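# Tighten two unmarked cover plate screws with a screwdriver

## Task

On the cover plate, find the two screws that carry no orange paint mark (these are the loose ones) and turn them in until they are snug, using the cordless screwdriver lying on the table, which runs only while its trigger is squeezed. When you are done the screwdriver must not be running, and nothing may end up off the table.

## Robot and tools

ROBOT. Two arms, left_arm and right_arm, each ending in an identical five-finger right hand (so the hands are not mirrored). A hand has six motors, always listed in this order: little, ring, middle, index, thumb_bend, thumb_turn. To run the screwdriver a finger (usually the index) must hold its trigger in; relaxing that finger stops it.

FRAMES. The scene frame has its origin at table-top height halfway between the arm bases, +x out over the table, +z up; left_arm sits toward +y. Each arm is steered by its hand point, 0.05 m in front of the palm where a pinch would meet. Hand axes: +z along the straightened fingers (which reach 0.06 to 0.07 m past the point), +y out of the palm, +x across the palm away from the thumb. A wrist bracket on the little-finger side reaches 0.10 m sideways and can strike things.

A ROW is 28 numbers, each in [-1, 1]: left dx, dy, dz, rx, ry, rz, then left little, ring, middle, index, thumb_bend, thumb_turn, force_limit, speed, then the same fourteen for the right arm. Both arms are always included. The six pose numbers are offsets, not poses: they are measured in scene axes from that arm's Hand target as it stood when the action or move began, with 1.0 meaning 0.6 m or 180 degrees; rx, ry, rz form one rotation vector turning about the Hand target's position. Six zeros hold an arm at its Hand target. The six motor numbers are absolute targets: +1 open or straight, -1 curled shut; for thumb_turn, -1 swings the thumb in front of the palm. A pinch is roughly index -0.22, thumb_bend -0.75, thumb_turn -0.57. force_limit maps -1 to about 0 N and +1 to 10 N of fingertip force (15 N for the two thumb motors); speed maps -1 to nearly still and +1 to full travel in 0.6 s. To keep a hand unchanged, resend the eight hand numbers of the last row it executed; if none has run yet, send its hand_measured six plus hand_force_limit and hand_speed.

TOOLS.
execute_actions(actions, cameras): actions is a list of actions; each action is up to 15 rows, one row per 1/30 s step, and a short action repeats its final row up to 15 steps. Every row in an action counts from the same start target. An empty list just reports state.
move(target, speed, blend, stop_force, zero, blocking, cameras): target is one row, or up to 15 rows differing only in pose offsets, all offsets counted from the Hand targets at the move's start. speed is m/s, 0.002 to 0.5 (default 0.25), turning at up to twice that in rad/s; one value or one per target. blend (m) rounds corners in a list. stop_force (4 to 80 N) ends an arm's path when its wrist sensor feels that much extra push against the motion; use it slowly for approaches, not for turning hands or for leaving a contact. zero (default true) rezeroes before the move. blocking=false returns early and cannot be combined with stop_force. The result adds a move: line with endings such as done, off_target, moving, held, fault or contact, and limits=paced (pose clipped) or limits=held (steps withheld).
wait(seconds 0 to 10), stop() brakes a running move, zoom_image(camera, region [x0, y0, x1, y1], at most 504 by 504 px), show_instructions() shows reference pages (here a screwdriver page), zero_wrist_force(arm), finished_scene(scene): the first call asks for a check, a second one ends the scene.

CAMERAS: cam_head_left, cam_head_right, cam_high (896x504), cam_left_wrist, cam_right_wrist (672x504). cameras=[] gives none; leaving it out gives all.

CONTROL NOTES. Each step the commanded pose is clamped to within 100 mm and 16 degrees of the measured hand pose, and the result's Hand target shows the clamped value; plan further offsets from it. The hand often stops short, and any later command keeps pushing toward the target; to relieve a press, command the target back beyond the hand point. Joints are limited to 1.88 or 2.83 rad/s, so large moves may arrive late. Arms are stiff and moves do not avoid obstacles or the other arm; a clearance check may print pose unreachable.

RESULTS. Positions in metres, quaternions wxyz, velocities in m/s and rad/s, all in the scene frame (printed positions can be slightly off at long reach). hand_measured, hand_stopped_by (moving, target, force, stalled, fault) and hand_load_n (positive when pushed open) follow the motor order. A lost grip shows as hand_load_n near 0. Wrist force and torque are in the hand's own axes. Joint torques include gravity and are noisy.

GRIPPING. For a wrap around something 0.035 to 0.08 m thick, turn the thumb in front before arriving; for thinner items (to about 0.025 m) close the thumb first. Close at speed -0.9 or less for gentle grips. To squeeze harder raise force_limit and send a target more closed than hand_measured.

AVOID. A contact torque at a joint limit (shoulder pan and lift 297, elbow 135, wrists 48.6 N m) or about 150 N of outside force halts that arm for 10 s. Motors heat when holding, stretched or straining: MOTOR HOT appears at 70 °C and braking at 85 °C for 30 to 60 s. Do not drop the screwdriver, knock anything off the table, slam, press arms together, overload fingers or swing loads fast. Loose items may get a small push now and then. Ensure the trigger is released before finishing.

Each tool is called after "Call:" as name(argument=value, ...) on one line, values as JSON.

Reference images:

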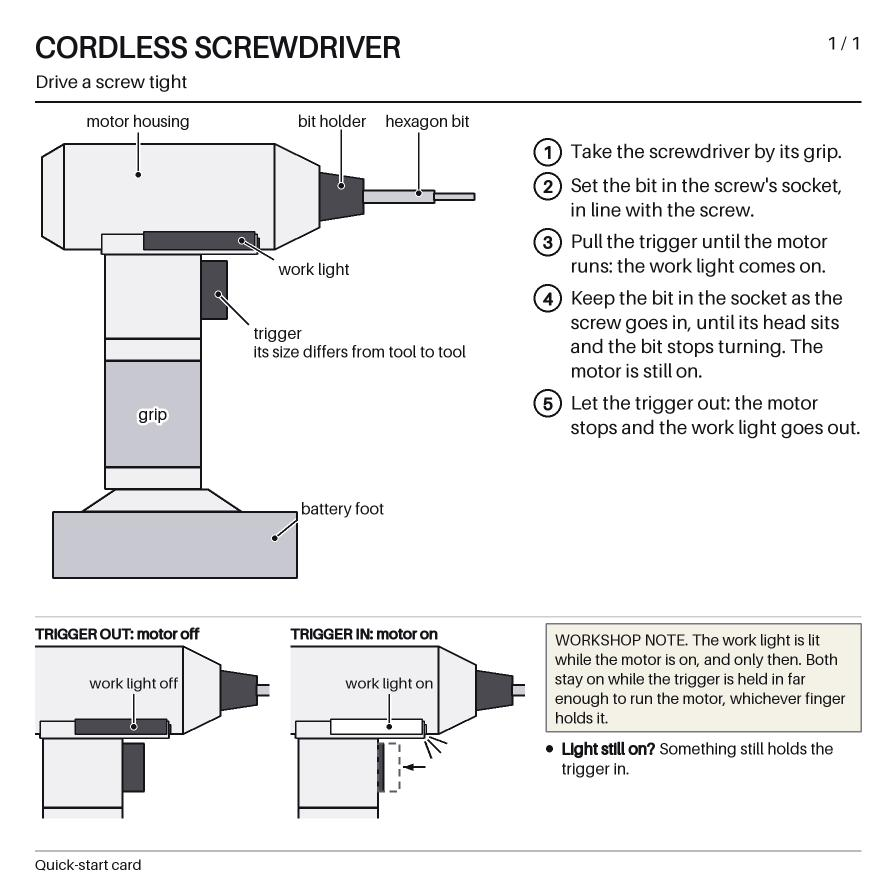

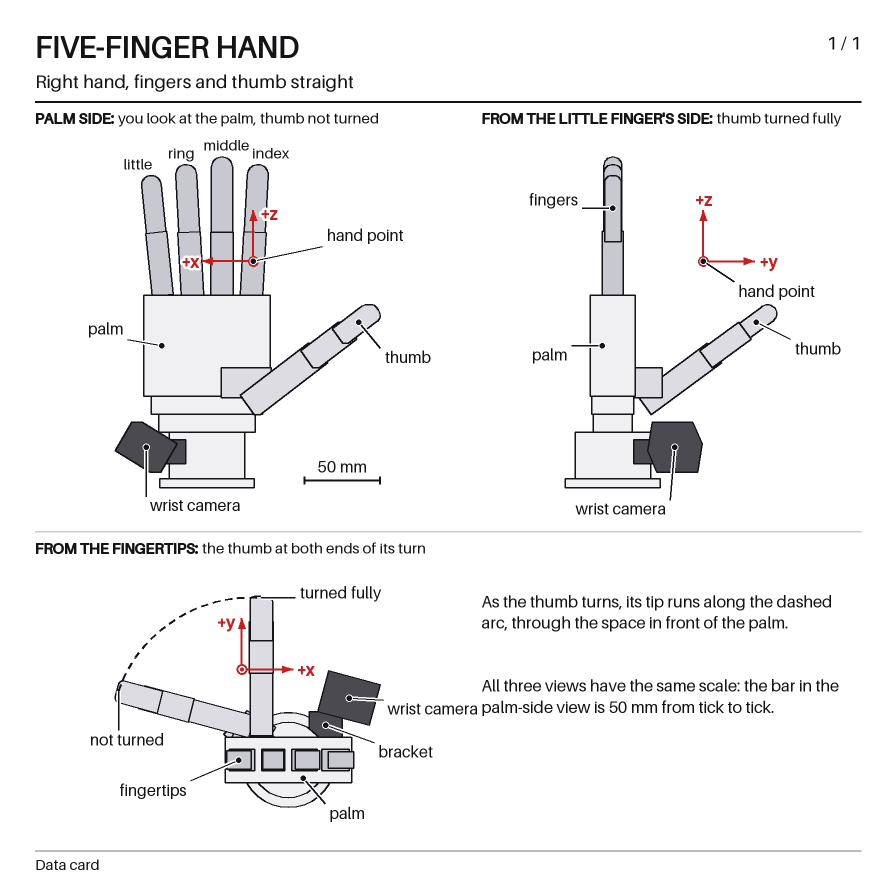

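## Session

Call:
execute_actions(actions=[])

Scene clock: 0.00 s.
left_arm: end_effector_position=(+1.0519, +0.0478, +0.1534) hand_measured=(+1.000, +1.000, +1.000, +1.000, +1.000, +1.000) hand_load_n=(+0.0, +0.0, -0.5, +0.0, +0.0, +0.0) hand_stopped_by=(target, target, target, target, target, target) hand_force_limit=0.00 hand_speed=-0.80 end_effector_quat_wxyz=(+0.432, +0.096, +0.895, +0.050) end_effector_velocity=(-0.001, -0.002, -0.001) end_effector_angular_velocity=(+0.000, +0.000, +0.000) | right_arm: end_effector_position=(+1.1588, -0.8433, +0.1016) hand_measured=(+1.000, +1.000, +1.000, +1.000, +1.000, +1.000) hand_load_n=(+0.0, +0.0, +0.0, +0.0, +0.0, +0.0) hand_stopped_by=(target, target, target, target, target, target) hand_force_limit=0.00 hand_speed=-0.80 end_effector_quat_wxyz=(+0.002, +0.891, +0.345, +0.296) end_effector_velocity=(+0.000, +0.000, -0.002) end_effector_angular_velocity=(+0.000, +0.002, +0.000)
Joint positions: left_arm=[-0.749 -0.31 0.31 0.814 1.025 -1.851] | right_arm=[-0.373 -0.718 1.079 0.718 1.209 0.611]
Joint velocities: left_arm=[-0.001 0 0 0 0 -0.001] | right_arm=[0 0.001 0 0 0 0]
Joint torques (N m): no reading
Wrist force (N): no reading
Wrist torque (N m): no reading
Wrist force, peak (N): no reading
Hand target: left_arm +1.0519, +0.0478, +0.1534; +0.432, +0.096, +0.895, +0.050 | right_arm +1.1587, -0.8433, +0.1016; +0.002, +0.891, +0.345, +0.296

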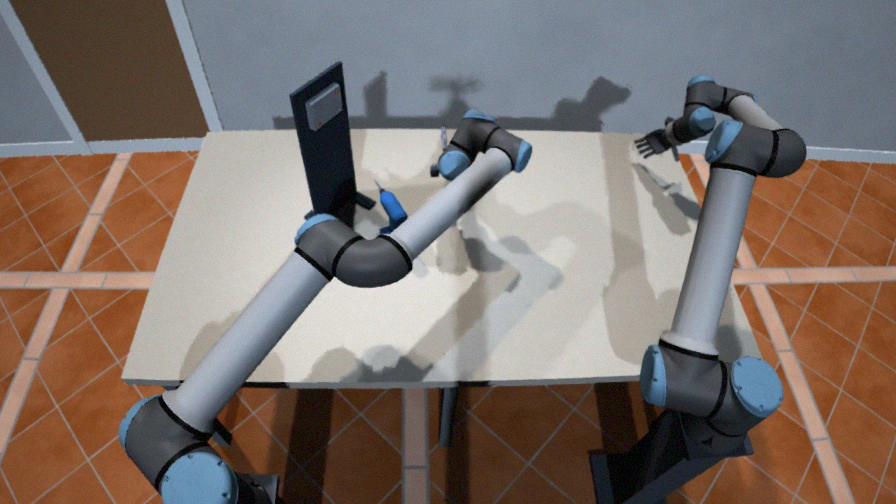

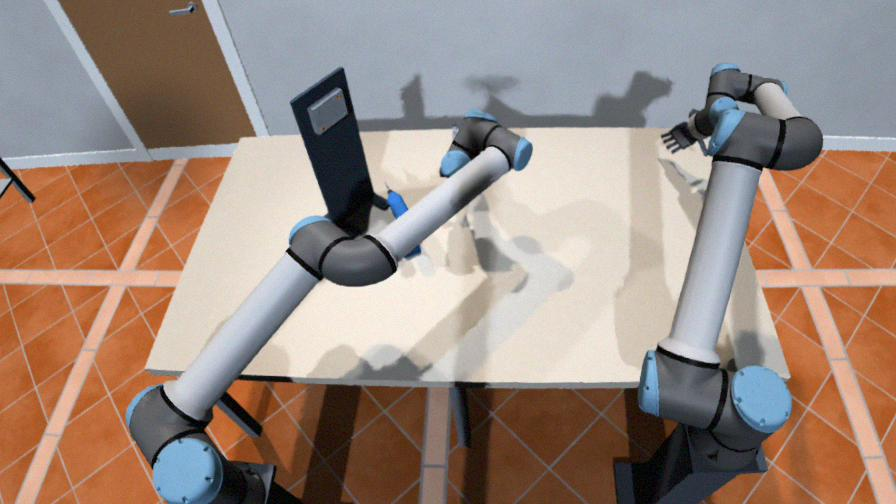

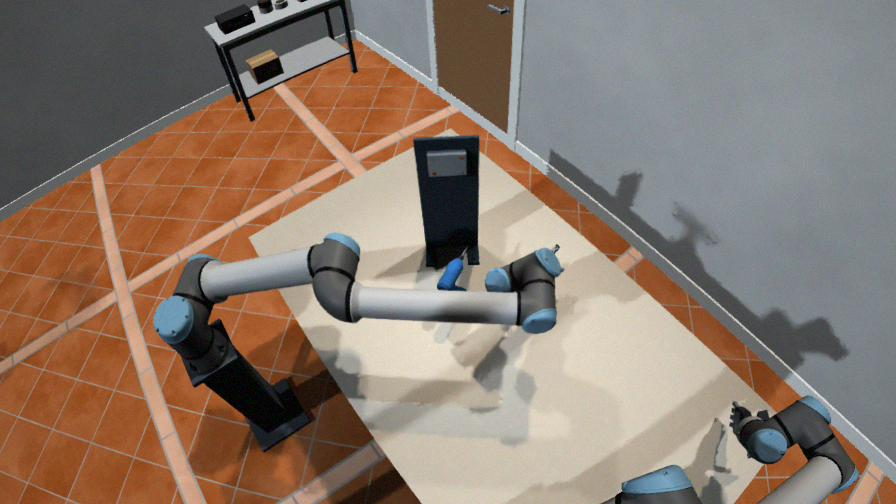

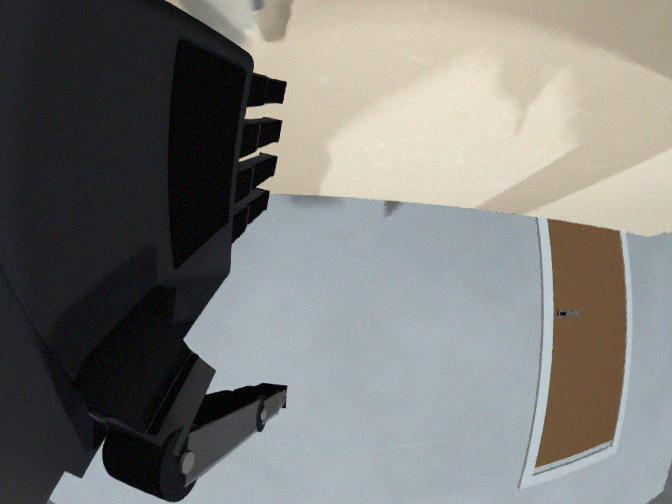

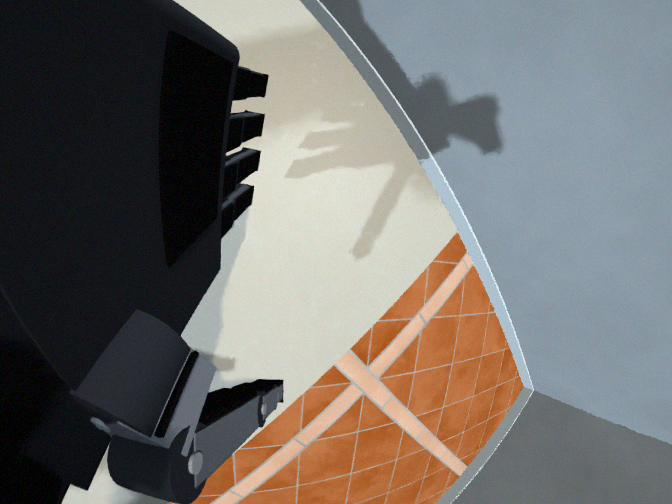

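Call:
zoom_image(camera="cam_head_left", region=[270, 50, 450, 250])

Call:
zoom_image(camera="cam_high", region=[390, 120, 520, 350])

Call:
zoom_image(camera="cam_head_right", region=[290, 60, 440, 270])

Scaled by 2.520.

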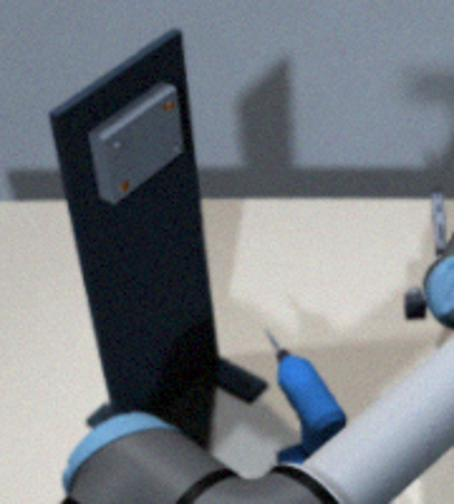

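Scaled by 2.191.

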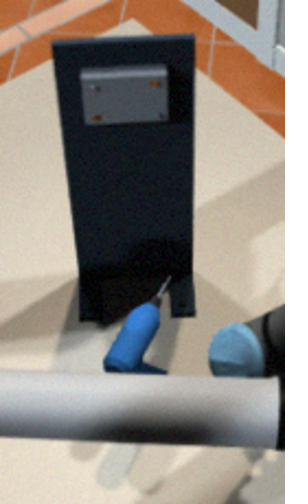

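Scaled by 2.400.

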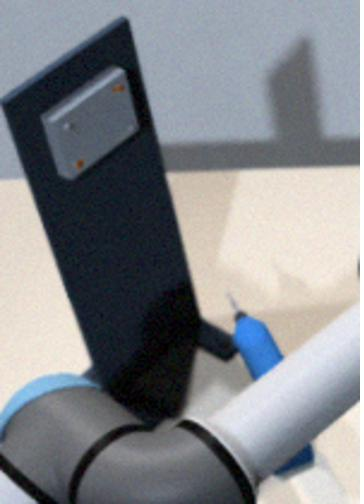

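Call:
move(target=[[-0.03,-0.08,0.28,0,-0.08,0.06,1,1,1,1,1,-1,0,-0.5,0,0,0,0,0,0,1,1,1,1,1,1,0,-0.8],[-0.4,-0.1,0.33,-0.005,-0.15,0.12,1,1,1,1,1,-1,0,-0.5,0,0,0,0,0,0,1,1,1,1,1,1,0,-0.8],[-0.84,0.11,0.2,-0.01,-0.2264,0.181,1,1,1,1,1,-1,0,-0.5,0,0,0,0,0,0,1,1,1,1,1,1,0,-0.8]], speed=0.25, blend=[0.05,0.08,0])

Scene clock: 5.63 s.
left_arm: end_effector_position=(+0.5477, +0.1141, +0.2743) hand_measured=(+1.000, +1.000, +1.000, +1.000, +1.000, -1.000) hand_load_n=(+0.0, +0.0, +0.0, +0.0, +0.0, -0.5) hand_stopped_by=(target, target, target, target, target, target) hand_force_limit=0.00 hand_speed=-0.50 end_effector_quat_wxyz=(+0.683, -0.184, +0.683, +0.183) end_effector_velocity=(+0.000, +0.000, +0.000) end_effector_angular_velocity=(+0.000, -0.001, -0.001) | right_arm: end_effector_position=(+1.1588, -0.8433, +0.1016) hand_measured=(+1.000, +1.000, +1.000, +1.000, +1.000, +1.000) hand_load_n=(+0.0, +0.0, +0.0, +0.0, +0.0, +0.0) hand_stopped_by=(target, target, target, target, target, target) hand_force_limit=0.00 hand_speed=-0.80 end_effector_quat_wxyz=(+0.002, +0.891, +0.345, +0.296) end_effector_velocity=(+0.000, +0.000, +0.000) end_effector_angular_velocity=(+0.000, +0.001, +0.000)
Joint positions: left_arm=[-1.213 -1.05 1.706 -0.662 -0.132 -1.566] | right_arm=[-0.373 -0.718 1.079 0.718 1.209 0.611]
Joint velocities: left_arm=[0 0 0 0.004 0.001 -0.004] | right_arm=[0 0 0 0.001 0 0]
Joint torques (N m): left_arm=[-13.97 -57.47 -41.46 3.45 -1.3 -3.14] | right_arm=[-3.63 -114.84 -34.53 3.28 0.58 -0.31]
Wrist force (N): left_arm=[-1.3 0.3 1.2] | right_arm=[0.2 0.1 0.5]
Wrist torque (N m): left_arm=[-0.13 0.17 -0.11] | right_arm=[-0.02 -0.04 0.02]
Wrist force, peak (N): left_arm=[-0.5 2.1 -0.7] | right_arm=[-0.1 -0.6 0.6]
Hand target: left_arm +0.5477, +0.1140, +0.2743; +0.683, -0.184, +0.683, +0.183 | right_arm +1.1587, -0.8433, +0.1016; +0.002, +0.891, +0.345, +0.296
Off the commanded pose: left_arm 0.001 m, 0 deg | right_arm 0.000 m, 0 deg.
elbow stopped short (left arm): the move would have taken joint 3 (elbow) straighter than the controller allows.
move: done

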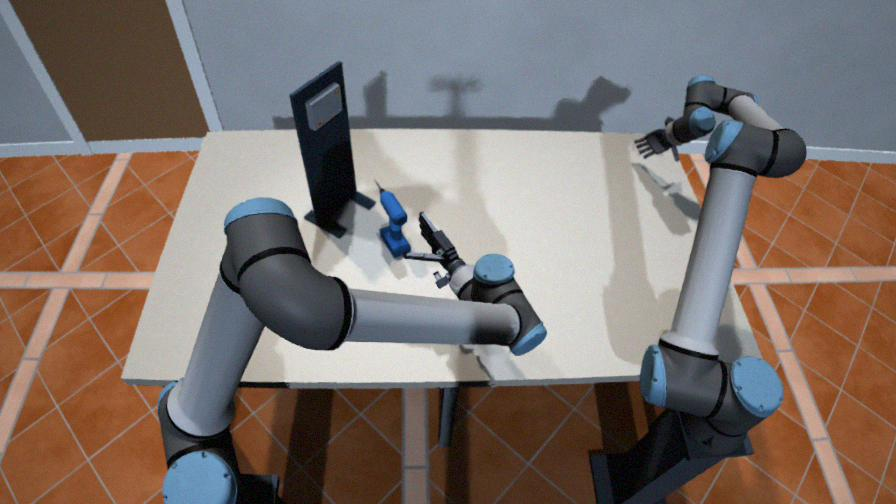

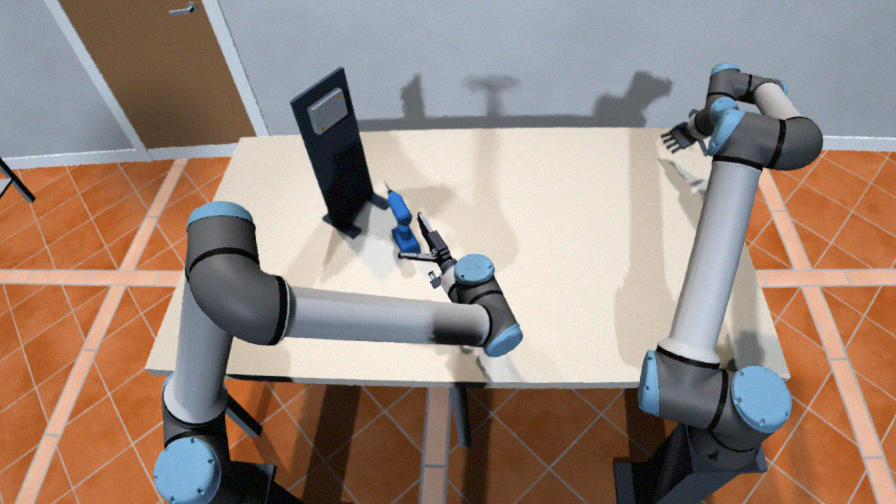

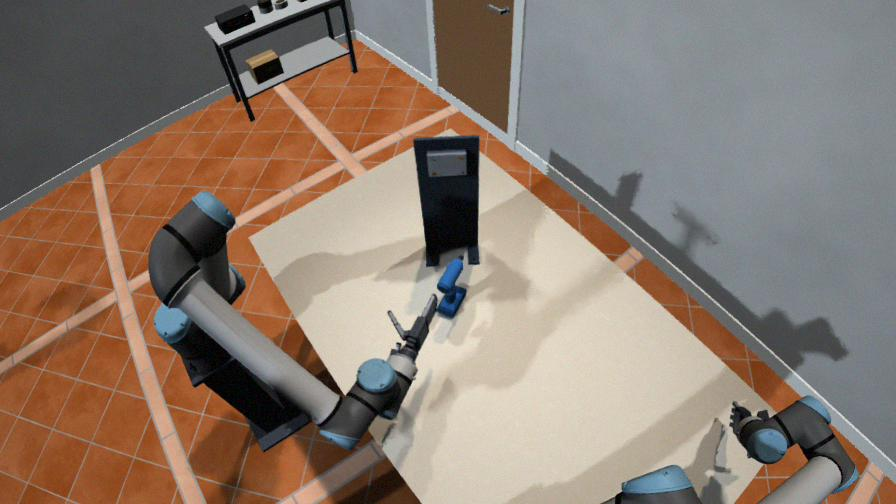

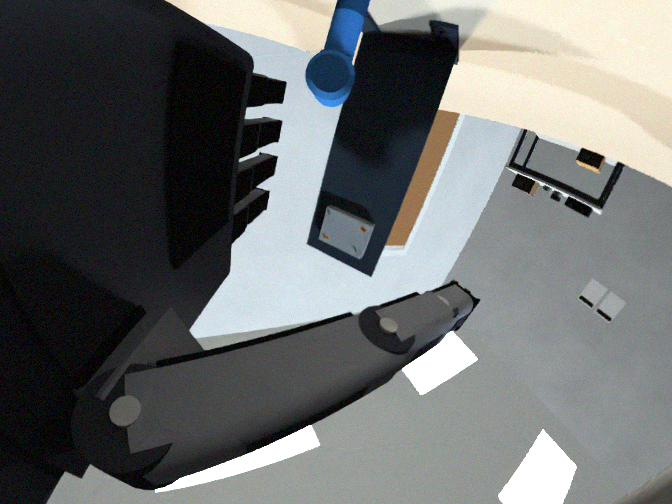

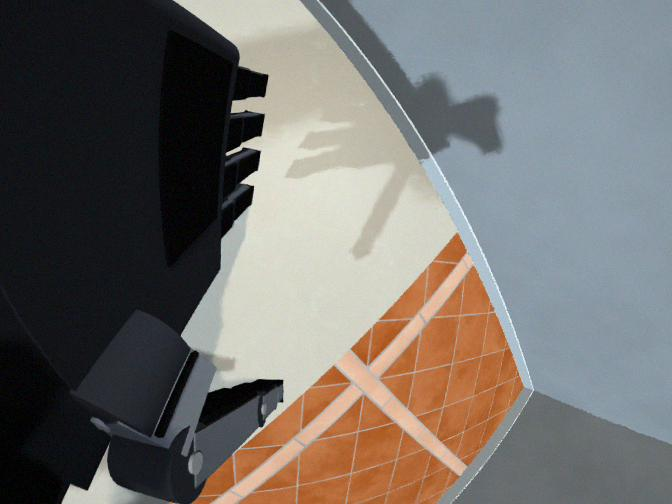

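Call:
move(target=[[0,0,0,0,0,0,1,1,1,1,1,-1,0,-0.5,-0.1,0.2,0.35,0.1,0.05,-0.04,1,1,1,1,1,1,0,-0.2],[0,0,0,0,0,0,1,1,1,1,1,-1,0,-0.5,-0.2647,0.655,0.497,0.2228,0.106,-0.0985,1,1,1,1,1,1,0,-0.2]], speed=0.3, blend=[0.08,0], cameras=["cam_high"])

Scene clock: 9.37 s.
left_arm: end_effector_position=(+0.5477, +0.1140, +0.2743) hand_measured=(+1.000, +1.000, +1.000, +1.000, +1.000, -1.000) hand_load_n=(+0.0, +0.0, +0.0, +0.0, +0.0, +0.0) hand_stopped_by=(target, target, target, target, target, target) hand_force_limit=0.00 hand_speed=-0.50 end_effector_quat_wxyz=(+0.683, -0.184, +0.683, +0.183) end_effector_velocity=(+0.000, +0.000, +0.000) end_effector_angular_velocity=(+0.002, +0.001, +0.000) | right_arm: end_effector_position=(+0.9999, -0.4507, +0.3996) hand_measured=(+1.000, +1.000, +1.000, +1.000, +1.000, +1.000) hand_load_n=(+0.0, +0.0, +0.0, +0.0, +0.0, +0.0) hand_stopped_by=(target, target, target, target, target, target) hand_force_limit=0.00 hand_speed=-0.20 end_effector_quat_wxyz=(-0.312, +0.915, +0.081, +0.244) end_effector_velocity=(-0.001, +0.000, +0.001) end_effector_angular_velocity=(+0.001, +0.001, -0.002)
Joint positions: left_arm=[-1.213 -1.05 1.706 -0.664 -0.132 -1.565] | right_arm=[-0.08 -0.992 1.001 1.052 0.905 1.554]
Joint velocities: left_arm=[-0.001 0 0 0 -0.001 0.001] | right_arm=[0 -0.001 0 0.001 0 0.003]
Joint torques (N m): left_arm=[-11.81 -87.1 -24.24 -2.46 -0.2 3.89] | right_arm=[5.33 -89 -43.45 4.41 -0.63 1.19]
Wrist force (N): left_arm=[-1.6 0.2 0.8] | right_arm=[0.4 0.8 -0.1]
Wrist torque (N m): left_arm=[-0.12 0.21 -0.14] | right_arm=[0.08 0.04 0.13]
Wrist force, peak (N): left_arm=[-1.4 -0.3 1.7] | right_arm=[-2.0 0.3 2.8]
Hand target: left_arm +0.5477, +0.1140, +0.2743; +0.683, -0.184, +0.683, +0.183 | right_arm +0.9999, -0.4506, +0.3996; -0.312, +0.915, +0.081, +0.244
Off the commanded pose: left_arm 0.000 m, 0 deg | right_arm 0.000 m, 0 deg.
move: done
Images, in order (width x height): cam_high 896x504.

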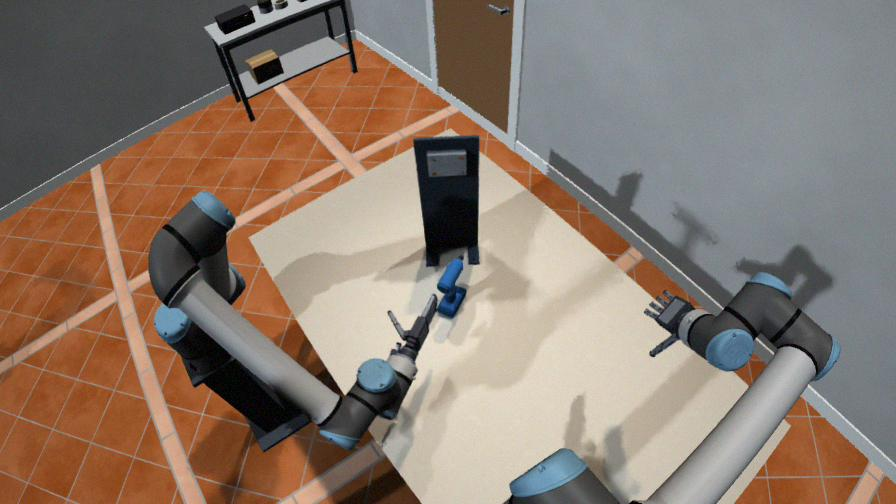

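Call:
move(target=[0,0,0,0,0,0,1,1,1,1,1,-1,0,-0.5,-0.2,0.868,0.1,0.2228,0.106,-0.0985,1,1,1,1,1,1,0,-0.2], speed=0.3)

Scene clock: 11.80 s.
left_arm: end_effector_position=(+0.5477, +0.1140, +0.2743) hand_measured=(+1.000, +1.000, +1.000, +1.000, +1.000, -1.000) hand_load_n=(+0.0, +0.0, +0.0, +0.0, +0.0, -0.5) hand_stopped_by=(target, target, target, target, target, target) hand_force_limit=0.00 hand_speed=-0.50 end_effector_quat_wxyz=(+0.683, -0.184, +0.683, +0.183) end_effector_velocity=(+0.000, +0.000, +0.000) end_effector_angular_velocity=(+0.002, +0.001, +0.001) | right_arm: end_effector_position=(+0.8801, +0.0701, +0.4594) hand_measured=(+1.000, +1.000, +1.000, +1.000, +1.000, +1.000) hand_load_n=(+0.0, +0.0, +0.0, +0.0, +0.0, +0.0) hand_stopped_by=(target, target, target, target, target, target) hand_force_limit=0.00 hand_speed=-0.20 end_effector_quat_wxyz=(-0.572, +0.782, -0.197, +0.150) end_effector_velocity=(+0.000, +0.000, +0.000) end_effector_angular_velocity=(+0.001, +0.003, -0.002)
Joint positions: left_arm=[-1.213 -1.05 1.706 -0.664 -0.132 -1.565] | right_arm=[0.434 -0.954 0.903 0.41 1.027 2.94]
Joint velocities: left_arm=[0.001 0 0 0.001 0 0.001] | right_arm=[0 0 0 0 0.001 0.004]
Joint torques (N m): left_arm=[-13.61 -86.82 -30.45 -0.43 -1.23 3.96] | right_arm=[11.78 -104.67 -38.43 -1.83 0.21 1.16]
Wrist force (N): left_arm=[-1.4 0.2 1.1] | right_arm=[0.8 0.7 0.2]
Wrist torque (N m): left_arm=[-0.14 0.18 -0.12] | right_arm=[-0.02 0.09 0.15]
Wrist force, peak (N): left_arm=[-1.7 0.4 1.4] | right_arm=[0.6 2.9 -0.9]
Hand target: left_arm +0.5477, +0.1140, +0.2743; +0.683, -0.184, +0.683, +0.183 | right_arm +0.8801, +0.0701, +0.4594; -0.572, +0.782, -0.197, +0.150
Off the commanded pose: left_arm 0.000 m, 0 deg | right_arm 0.000 m, 0 deg.
move: done

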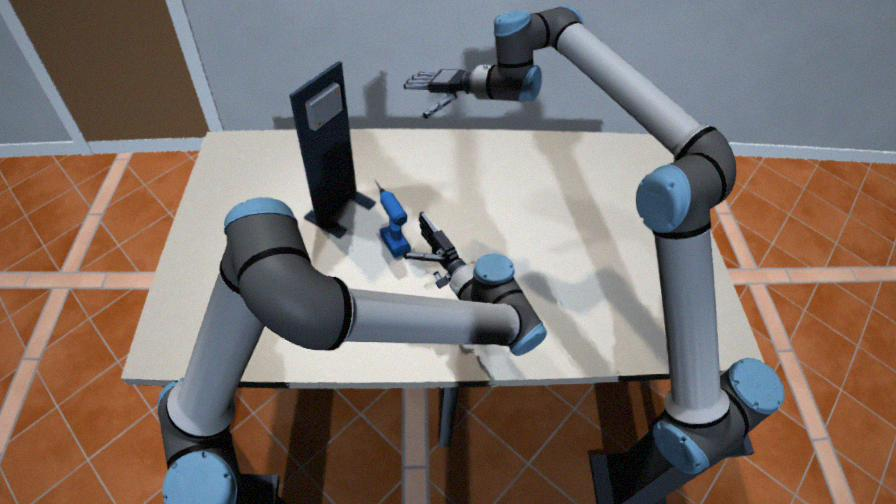

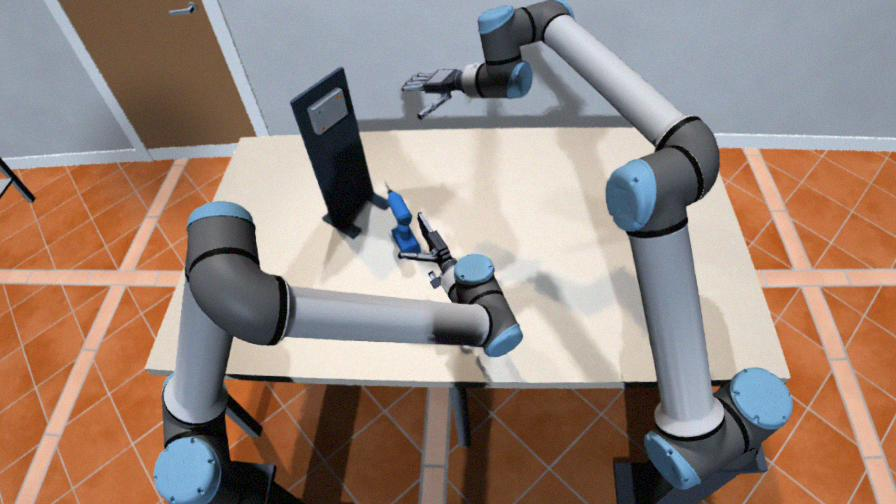

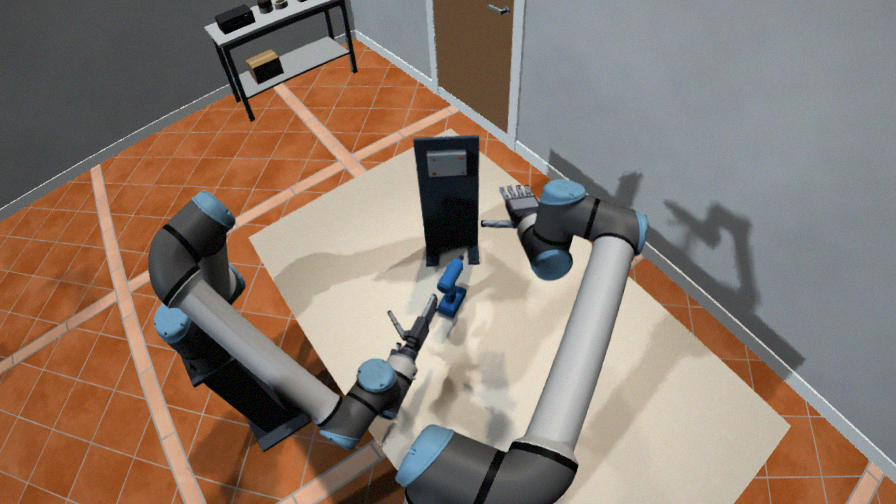

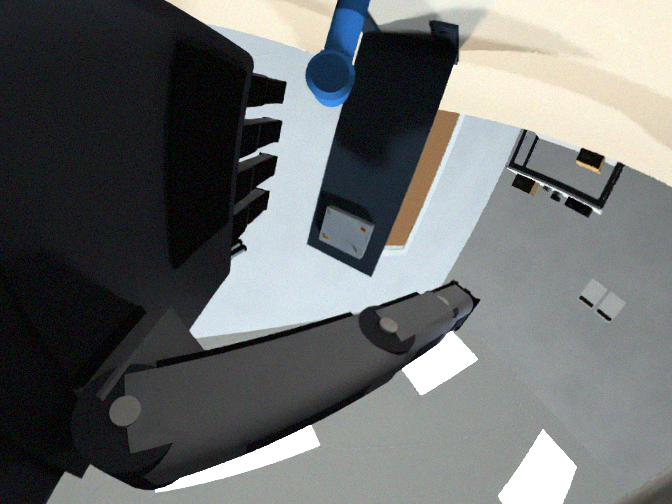

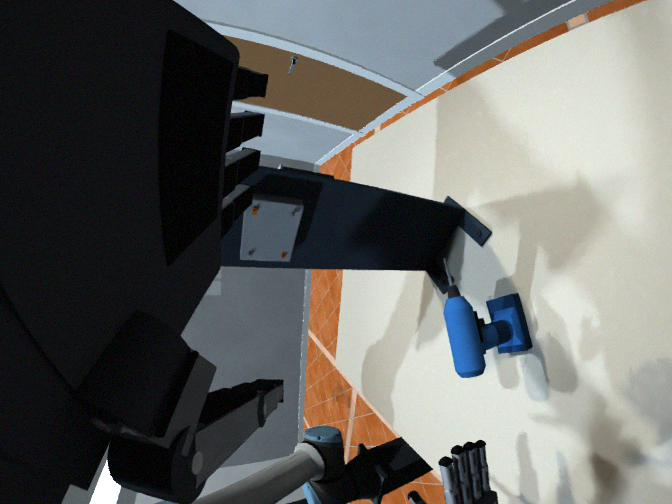

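Call:
zoom_image(camera="cam_left_wrist", region=[270, 0, 470, 150])

Call:
zoom_image(camera="cam_right_wrist", region=[400, 230, 560, 400])

Call:
zoom_image(camera="cam_right_wrist", region=[220, 150, 340, 280])

Scaled by 2.520 from the camera's 672x504 image, which has a finer 960x720 frame.

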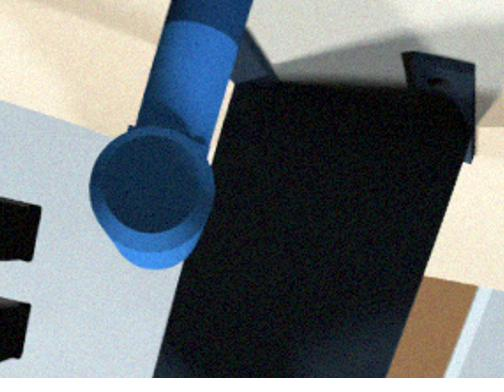

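Scaled by 2.965 from the camera's 672x504 image, which has a finer 960x720 frame.

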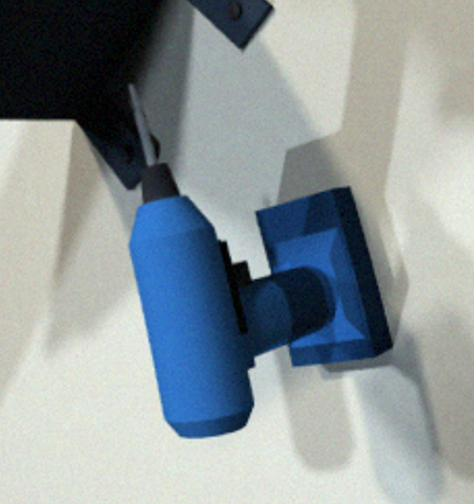

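Scaled by 3.877 from the camera's 672x504 image, which has a finer 960x720 frame.

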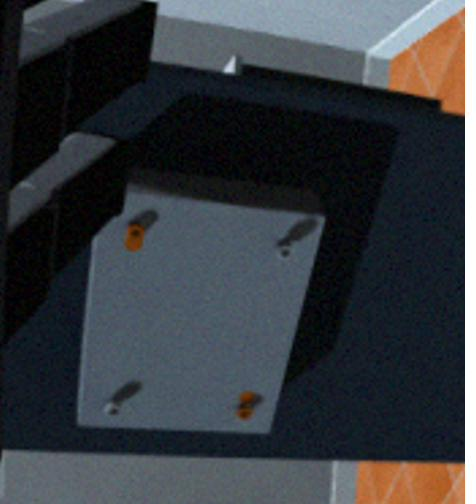

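Call:
zoom_image(camera="cam_high", region=[380, 230, 500, 330])

Call:
zoom_image(camera="cam_high", region=[400, 120, 500, 200])

Scaled by 4.200.

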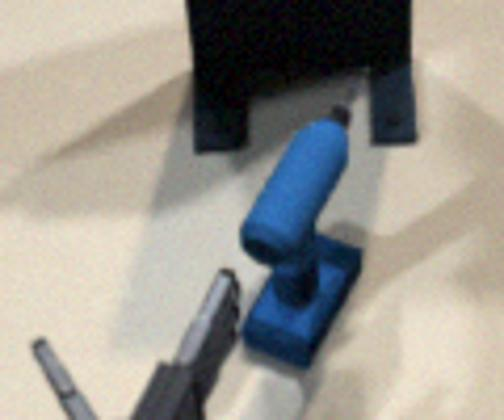

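Scaled by 5.040.

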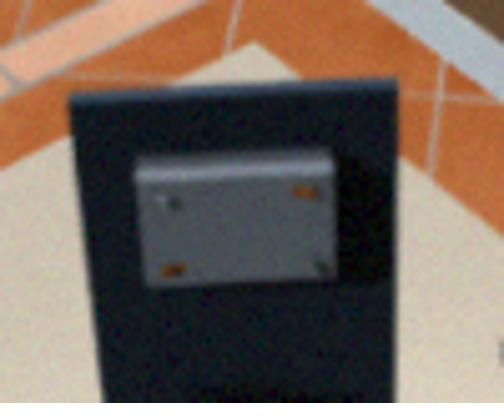

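Call:
move(target=[[0.04,0.05,-0.12,0,0,0.0111,1,1,1,1,1,-1,0,-0.5,0,0,0,0,0,0,1,1,1,1,1,1,0,-0.2],[0.0872,0.0967,-0.245,0,0,0.0111,1,1,1,1,1,-1,0,-0.5,0,0,0,0,0,0,1,1,1,1,1,1,0,-0.2]], speed=0.15)

Scene clock: 15.33 s.
left_arm: end_effector_position=(+0.6001, +0.1722, +0.1272) hand_measured=(+1.000, +1.000, +1.000, +1.000, +1.000, -1.000) hand_load_n=(+0.0, +0.0, +0.0, +0.0, +0.0, +0.0) hand_stopped_by=(target, target, target, target, target, target) hand_force_limit=0.00 hand_speed=-0.50 end_effector_quat_wxyz=(+0.680, -0.196, +0.680, +0.195) end_effector_velocity=(+0.000, +0.001, +0.000) end_effector_angular_velocity=(+0.000, +0.000, +0.001) | right_arm: end_effector_position=(+0.8801, +0.0701, +0.4594) hand_measured=(+1.000, +1.000, +1.000, +1.000, +1.000, +1.000) hand_load_n=(+0.0, +0.0, +0.0, -0.5, +0.0, +0.0) hand_stopped_by=(target, target, target, target, target, target) hand_force_limit=0.00 hand_speed=-0.20 end_effector_quat_wxyz=(-0.572, +0.782, -0.197, +0.150) end_effector_velocity=(+0.000, +0.000, +0.000) end_effector_angular_velocity=(+0.000, +0.000, +0.000)
Joint positions: left_arm=[-1.113 -0.886 1.762 -0.885 -0.068 -1.562] | right_arm=[0.434 -0.954 0.903 0.409 1.027 2.94]
Joint velocities: left_arm=[0.001 0 0 0.002 -0.001 -0.002] | right_arm=[0 0 0 0 0 0]
Joint torques (N m): left_arm=[-13.9 -88.98 -21.85 3.27 -1.25 -2.49] | right_arm=[13.4 -109.58 -39.57 -1.3 1.34 1.8]
Wrist force (N): left_arm=[-1.1 0.1 0.8] | right_arm=[0.7 0.9 -0.1]
Wrist torque (N m): left_arm=[-0.15 0.15 -0.14] | right_arm=[0.02 0.11 0.15]
Wrist force, peak (N): left_arm=[-3.1 -0.3 -0.1] | right_arm=[1.2 1.0 -0.1]
Hand target: left_arm +0.6000, +0.1722, +0.1273; +0.679, -0.196, +0.680, +0.195 | right_arm +0.8801, +0.0701, +0.4594; -0.572, +0.782, -0.197, +0.150
Off the commanded pose: left_arm 0.000 m, 0 deg | right_arm 0.000 m, 0 deg.
move: done

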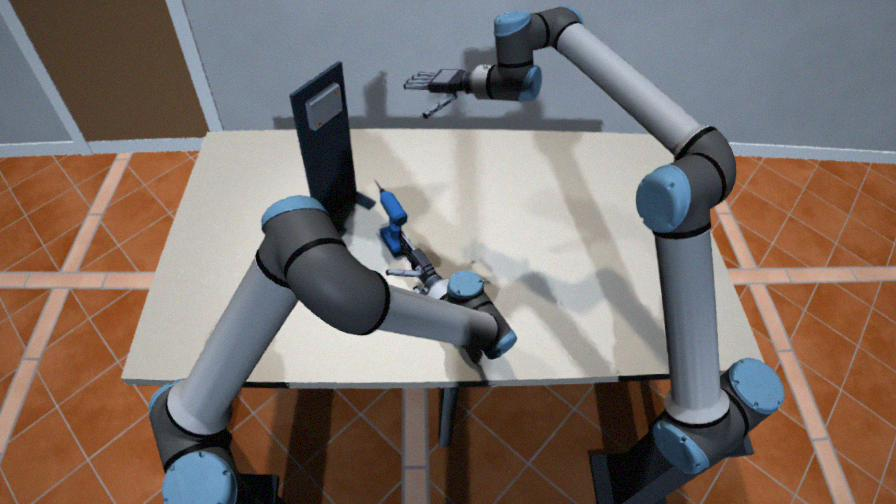

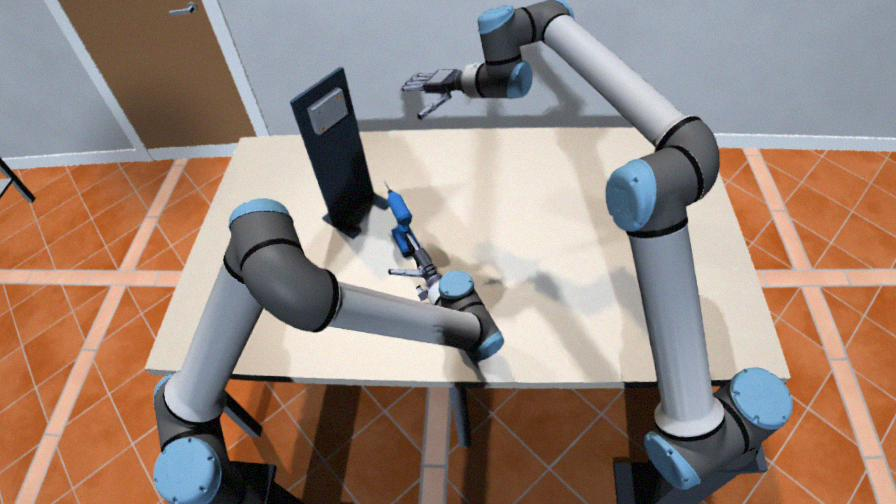

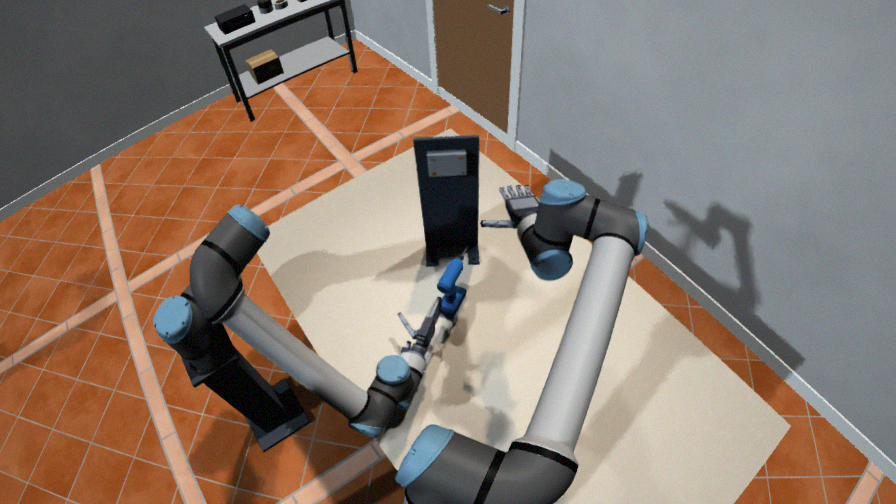

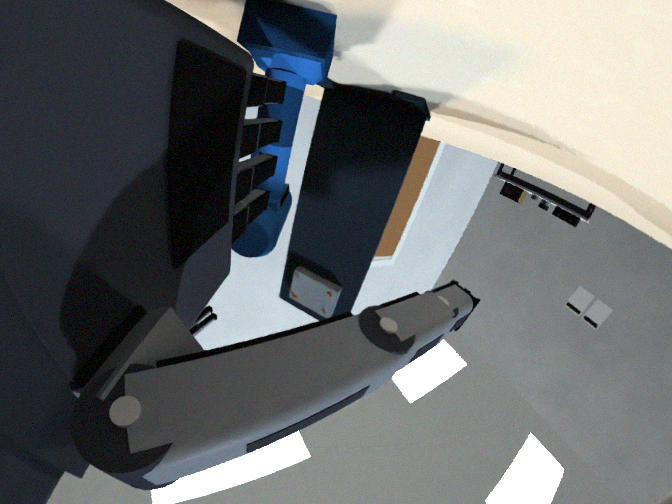

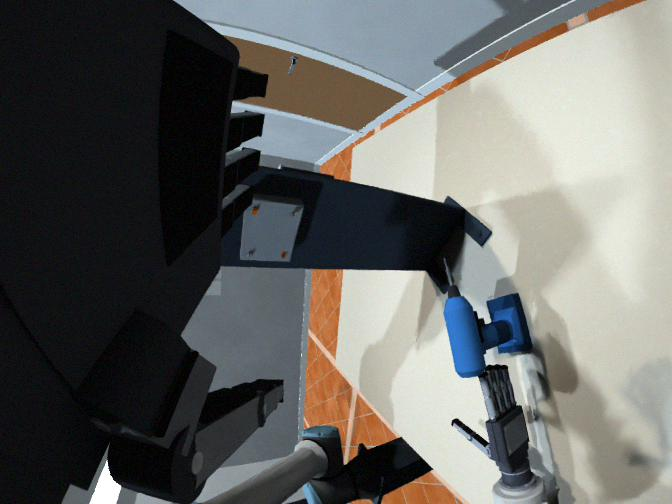

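Call:
move(target=[0.0292,-0.0467,0,0,0,0,1,1,1,1,1,-1,0,-0.5,0,0,0,0,0,0,1,1,1,1,1,1,0,-0.2], speed=0.1, cameras=["cam_left_wrist","cam_right_wrist","cam_high"])

Call:
zoom_image(camera="cam_left_wrist", region=[220, 0, 420, 330])

Call:
zoom_image(camera="cam_right_wrist", region=[400, 230, 600, 500])

Scene clock: 16.63 s.
left_arm: end_effector_position=(+0.6175, +0.1443, +0.1272) hand_measured=(+1.000, +1.000, +1.000, +1.000, +1.000, -1.000) hand_load_n=(+0.0, +0.0, +0.0, +0.0, +0.0, -0.5) hand_stopped_by=(target, target, target, target, target, target) hand_force_limit=0.00 hand_speed=-0.50 end_effector_quat_wxyz=(+0.679, -0.196, +0.680, +0.195) end_effector_velocity=(+0.000, +0.000, +0.000) end_effector_angular_velocity=(-0.001, -0.001, +0.001) | right_arm: end_effector_position=(+0.8801, +0.0701, +0.4594) hand_measured=(+1.000, +1.000, +1.000, +1.000, +1.000, +1.000) hand_load_n=(+0.0, +0.0, +0.0, +0.0, +0.0, -0.5) hand_stopped_by=(target, target, target, target, target, target) hand_force_limit=0.00 hand_speed=-0.20 end_effector_quat_wxyz=(-0.572, +0.782, -0.197, +0.150) end_effector_velocity=(+0.000, +0.000, +0.000) end_effector_angular_velocity=(+0.000, +0.000, +0.000)
Joint positions: left_arm=[-1.11 -0.851 1.689 -0.855 -0.065 -1.555] | right_arm=[0.434 -0.954 0.903 0.409 1.027 2.94]
Joint velocities: left_arm=[0 0 0 0 -0.001 -0.002] | right_arm=[0 0 0 0 0 0]
Joint torques (N m): left_arm=[3.61 -60.5 -36.4 -1.54 0.01 1.06] | right_arm=[13 -110.27 -39.72 -0.6 1.43 1.61]
Wrist force (N): left_arm=[-1.0 0.1 1.0] | right_arm=[0.5 0.8 -0.2]
Wrist torque (N m): left_arm=[-0.16 0.13 -0.12] | right_arm=[0.00 0.15 0.13]
Wrist force, peak (N): left_arm=[-1.2 0.5 1.1] | right_arm=[1.2 1.0 0.2]
Hand target: left_arm +0.6175, +0.1442, +0.1272; +0.679, -0.196, +0.680, +0.195 | right_arm +0.8801, +0.0701, +0.4594; -0.572, +0.782, -0.197, +0.150
Off the commanded pose: left_arm 0.000 m, 0 deg | right_arm 0.000 m, 0 deg.
move: done
Images, in order (width x height): cam_high 896x504, cam_left_wrist 672x504, cam_right_wrist 672x504.

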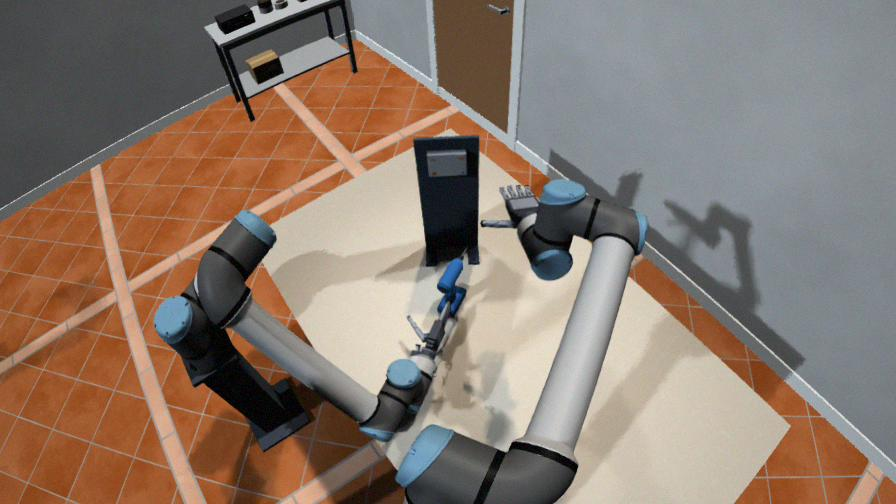

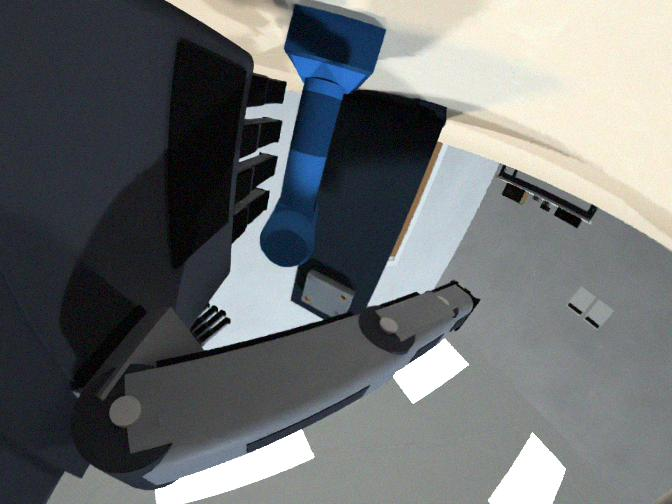

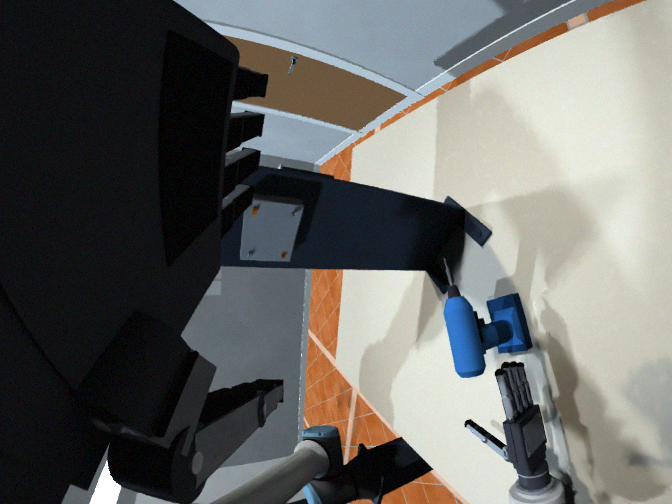

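Scaled by 1.527 from the camera's 672x504 image, which has a finer 960x720 frame.

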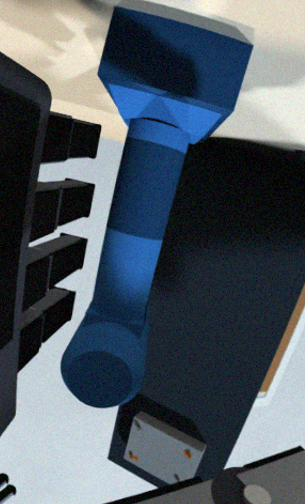

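Scaled by 1.867 from the camera's 672x504 image, which has a finer 960x720 frame.

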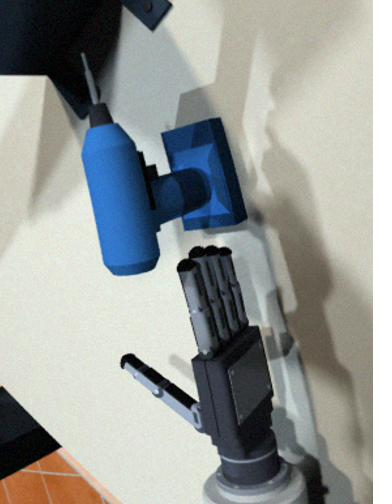

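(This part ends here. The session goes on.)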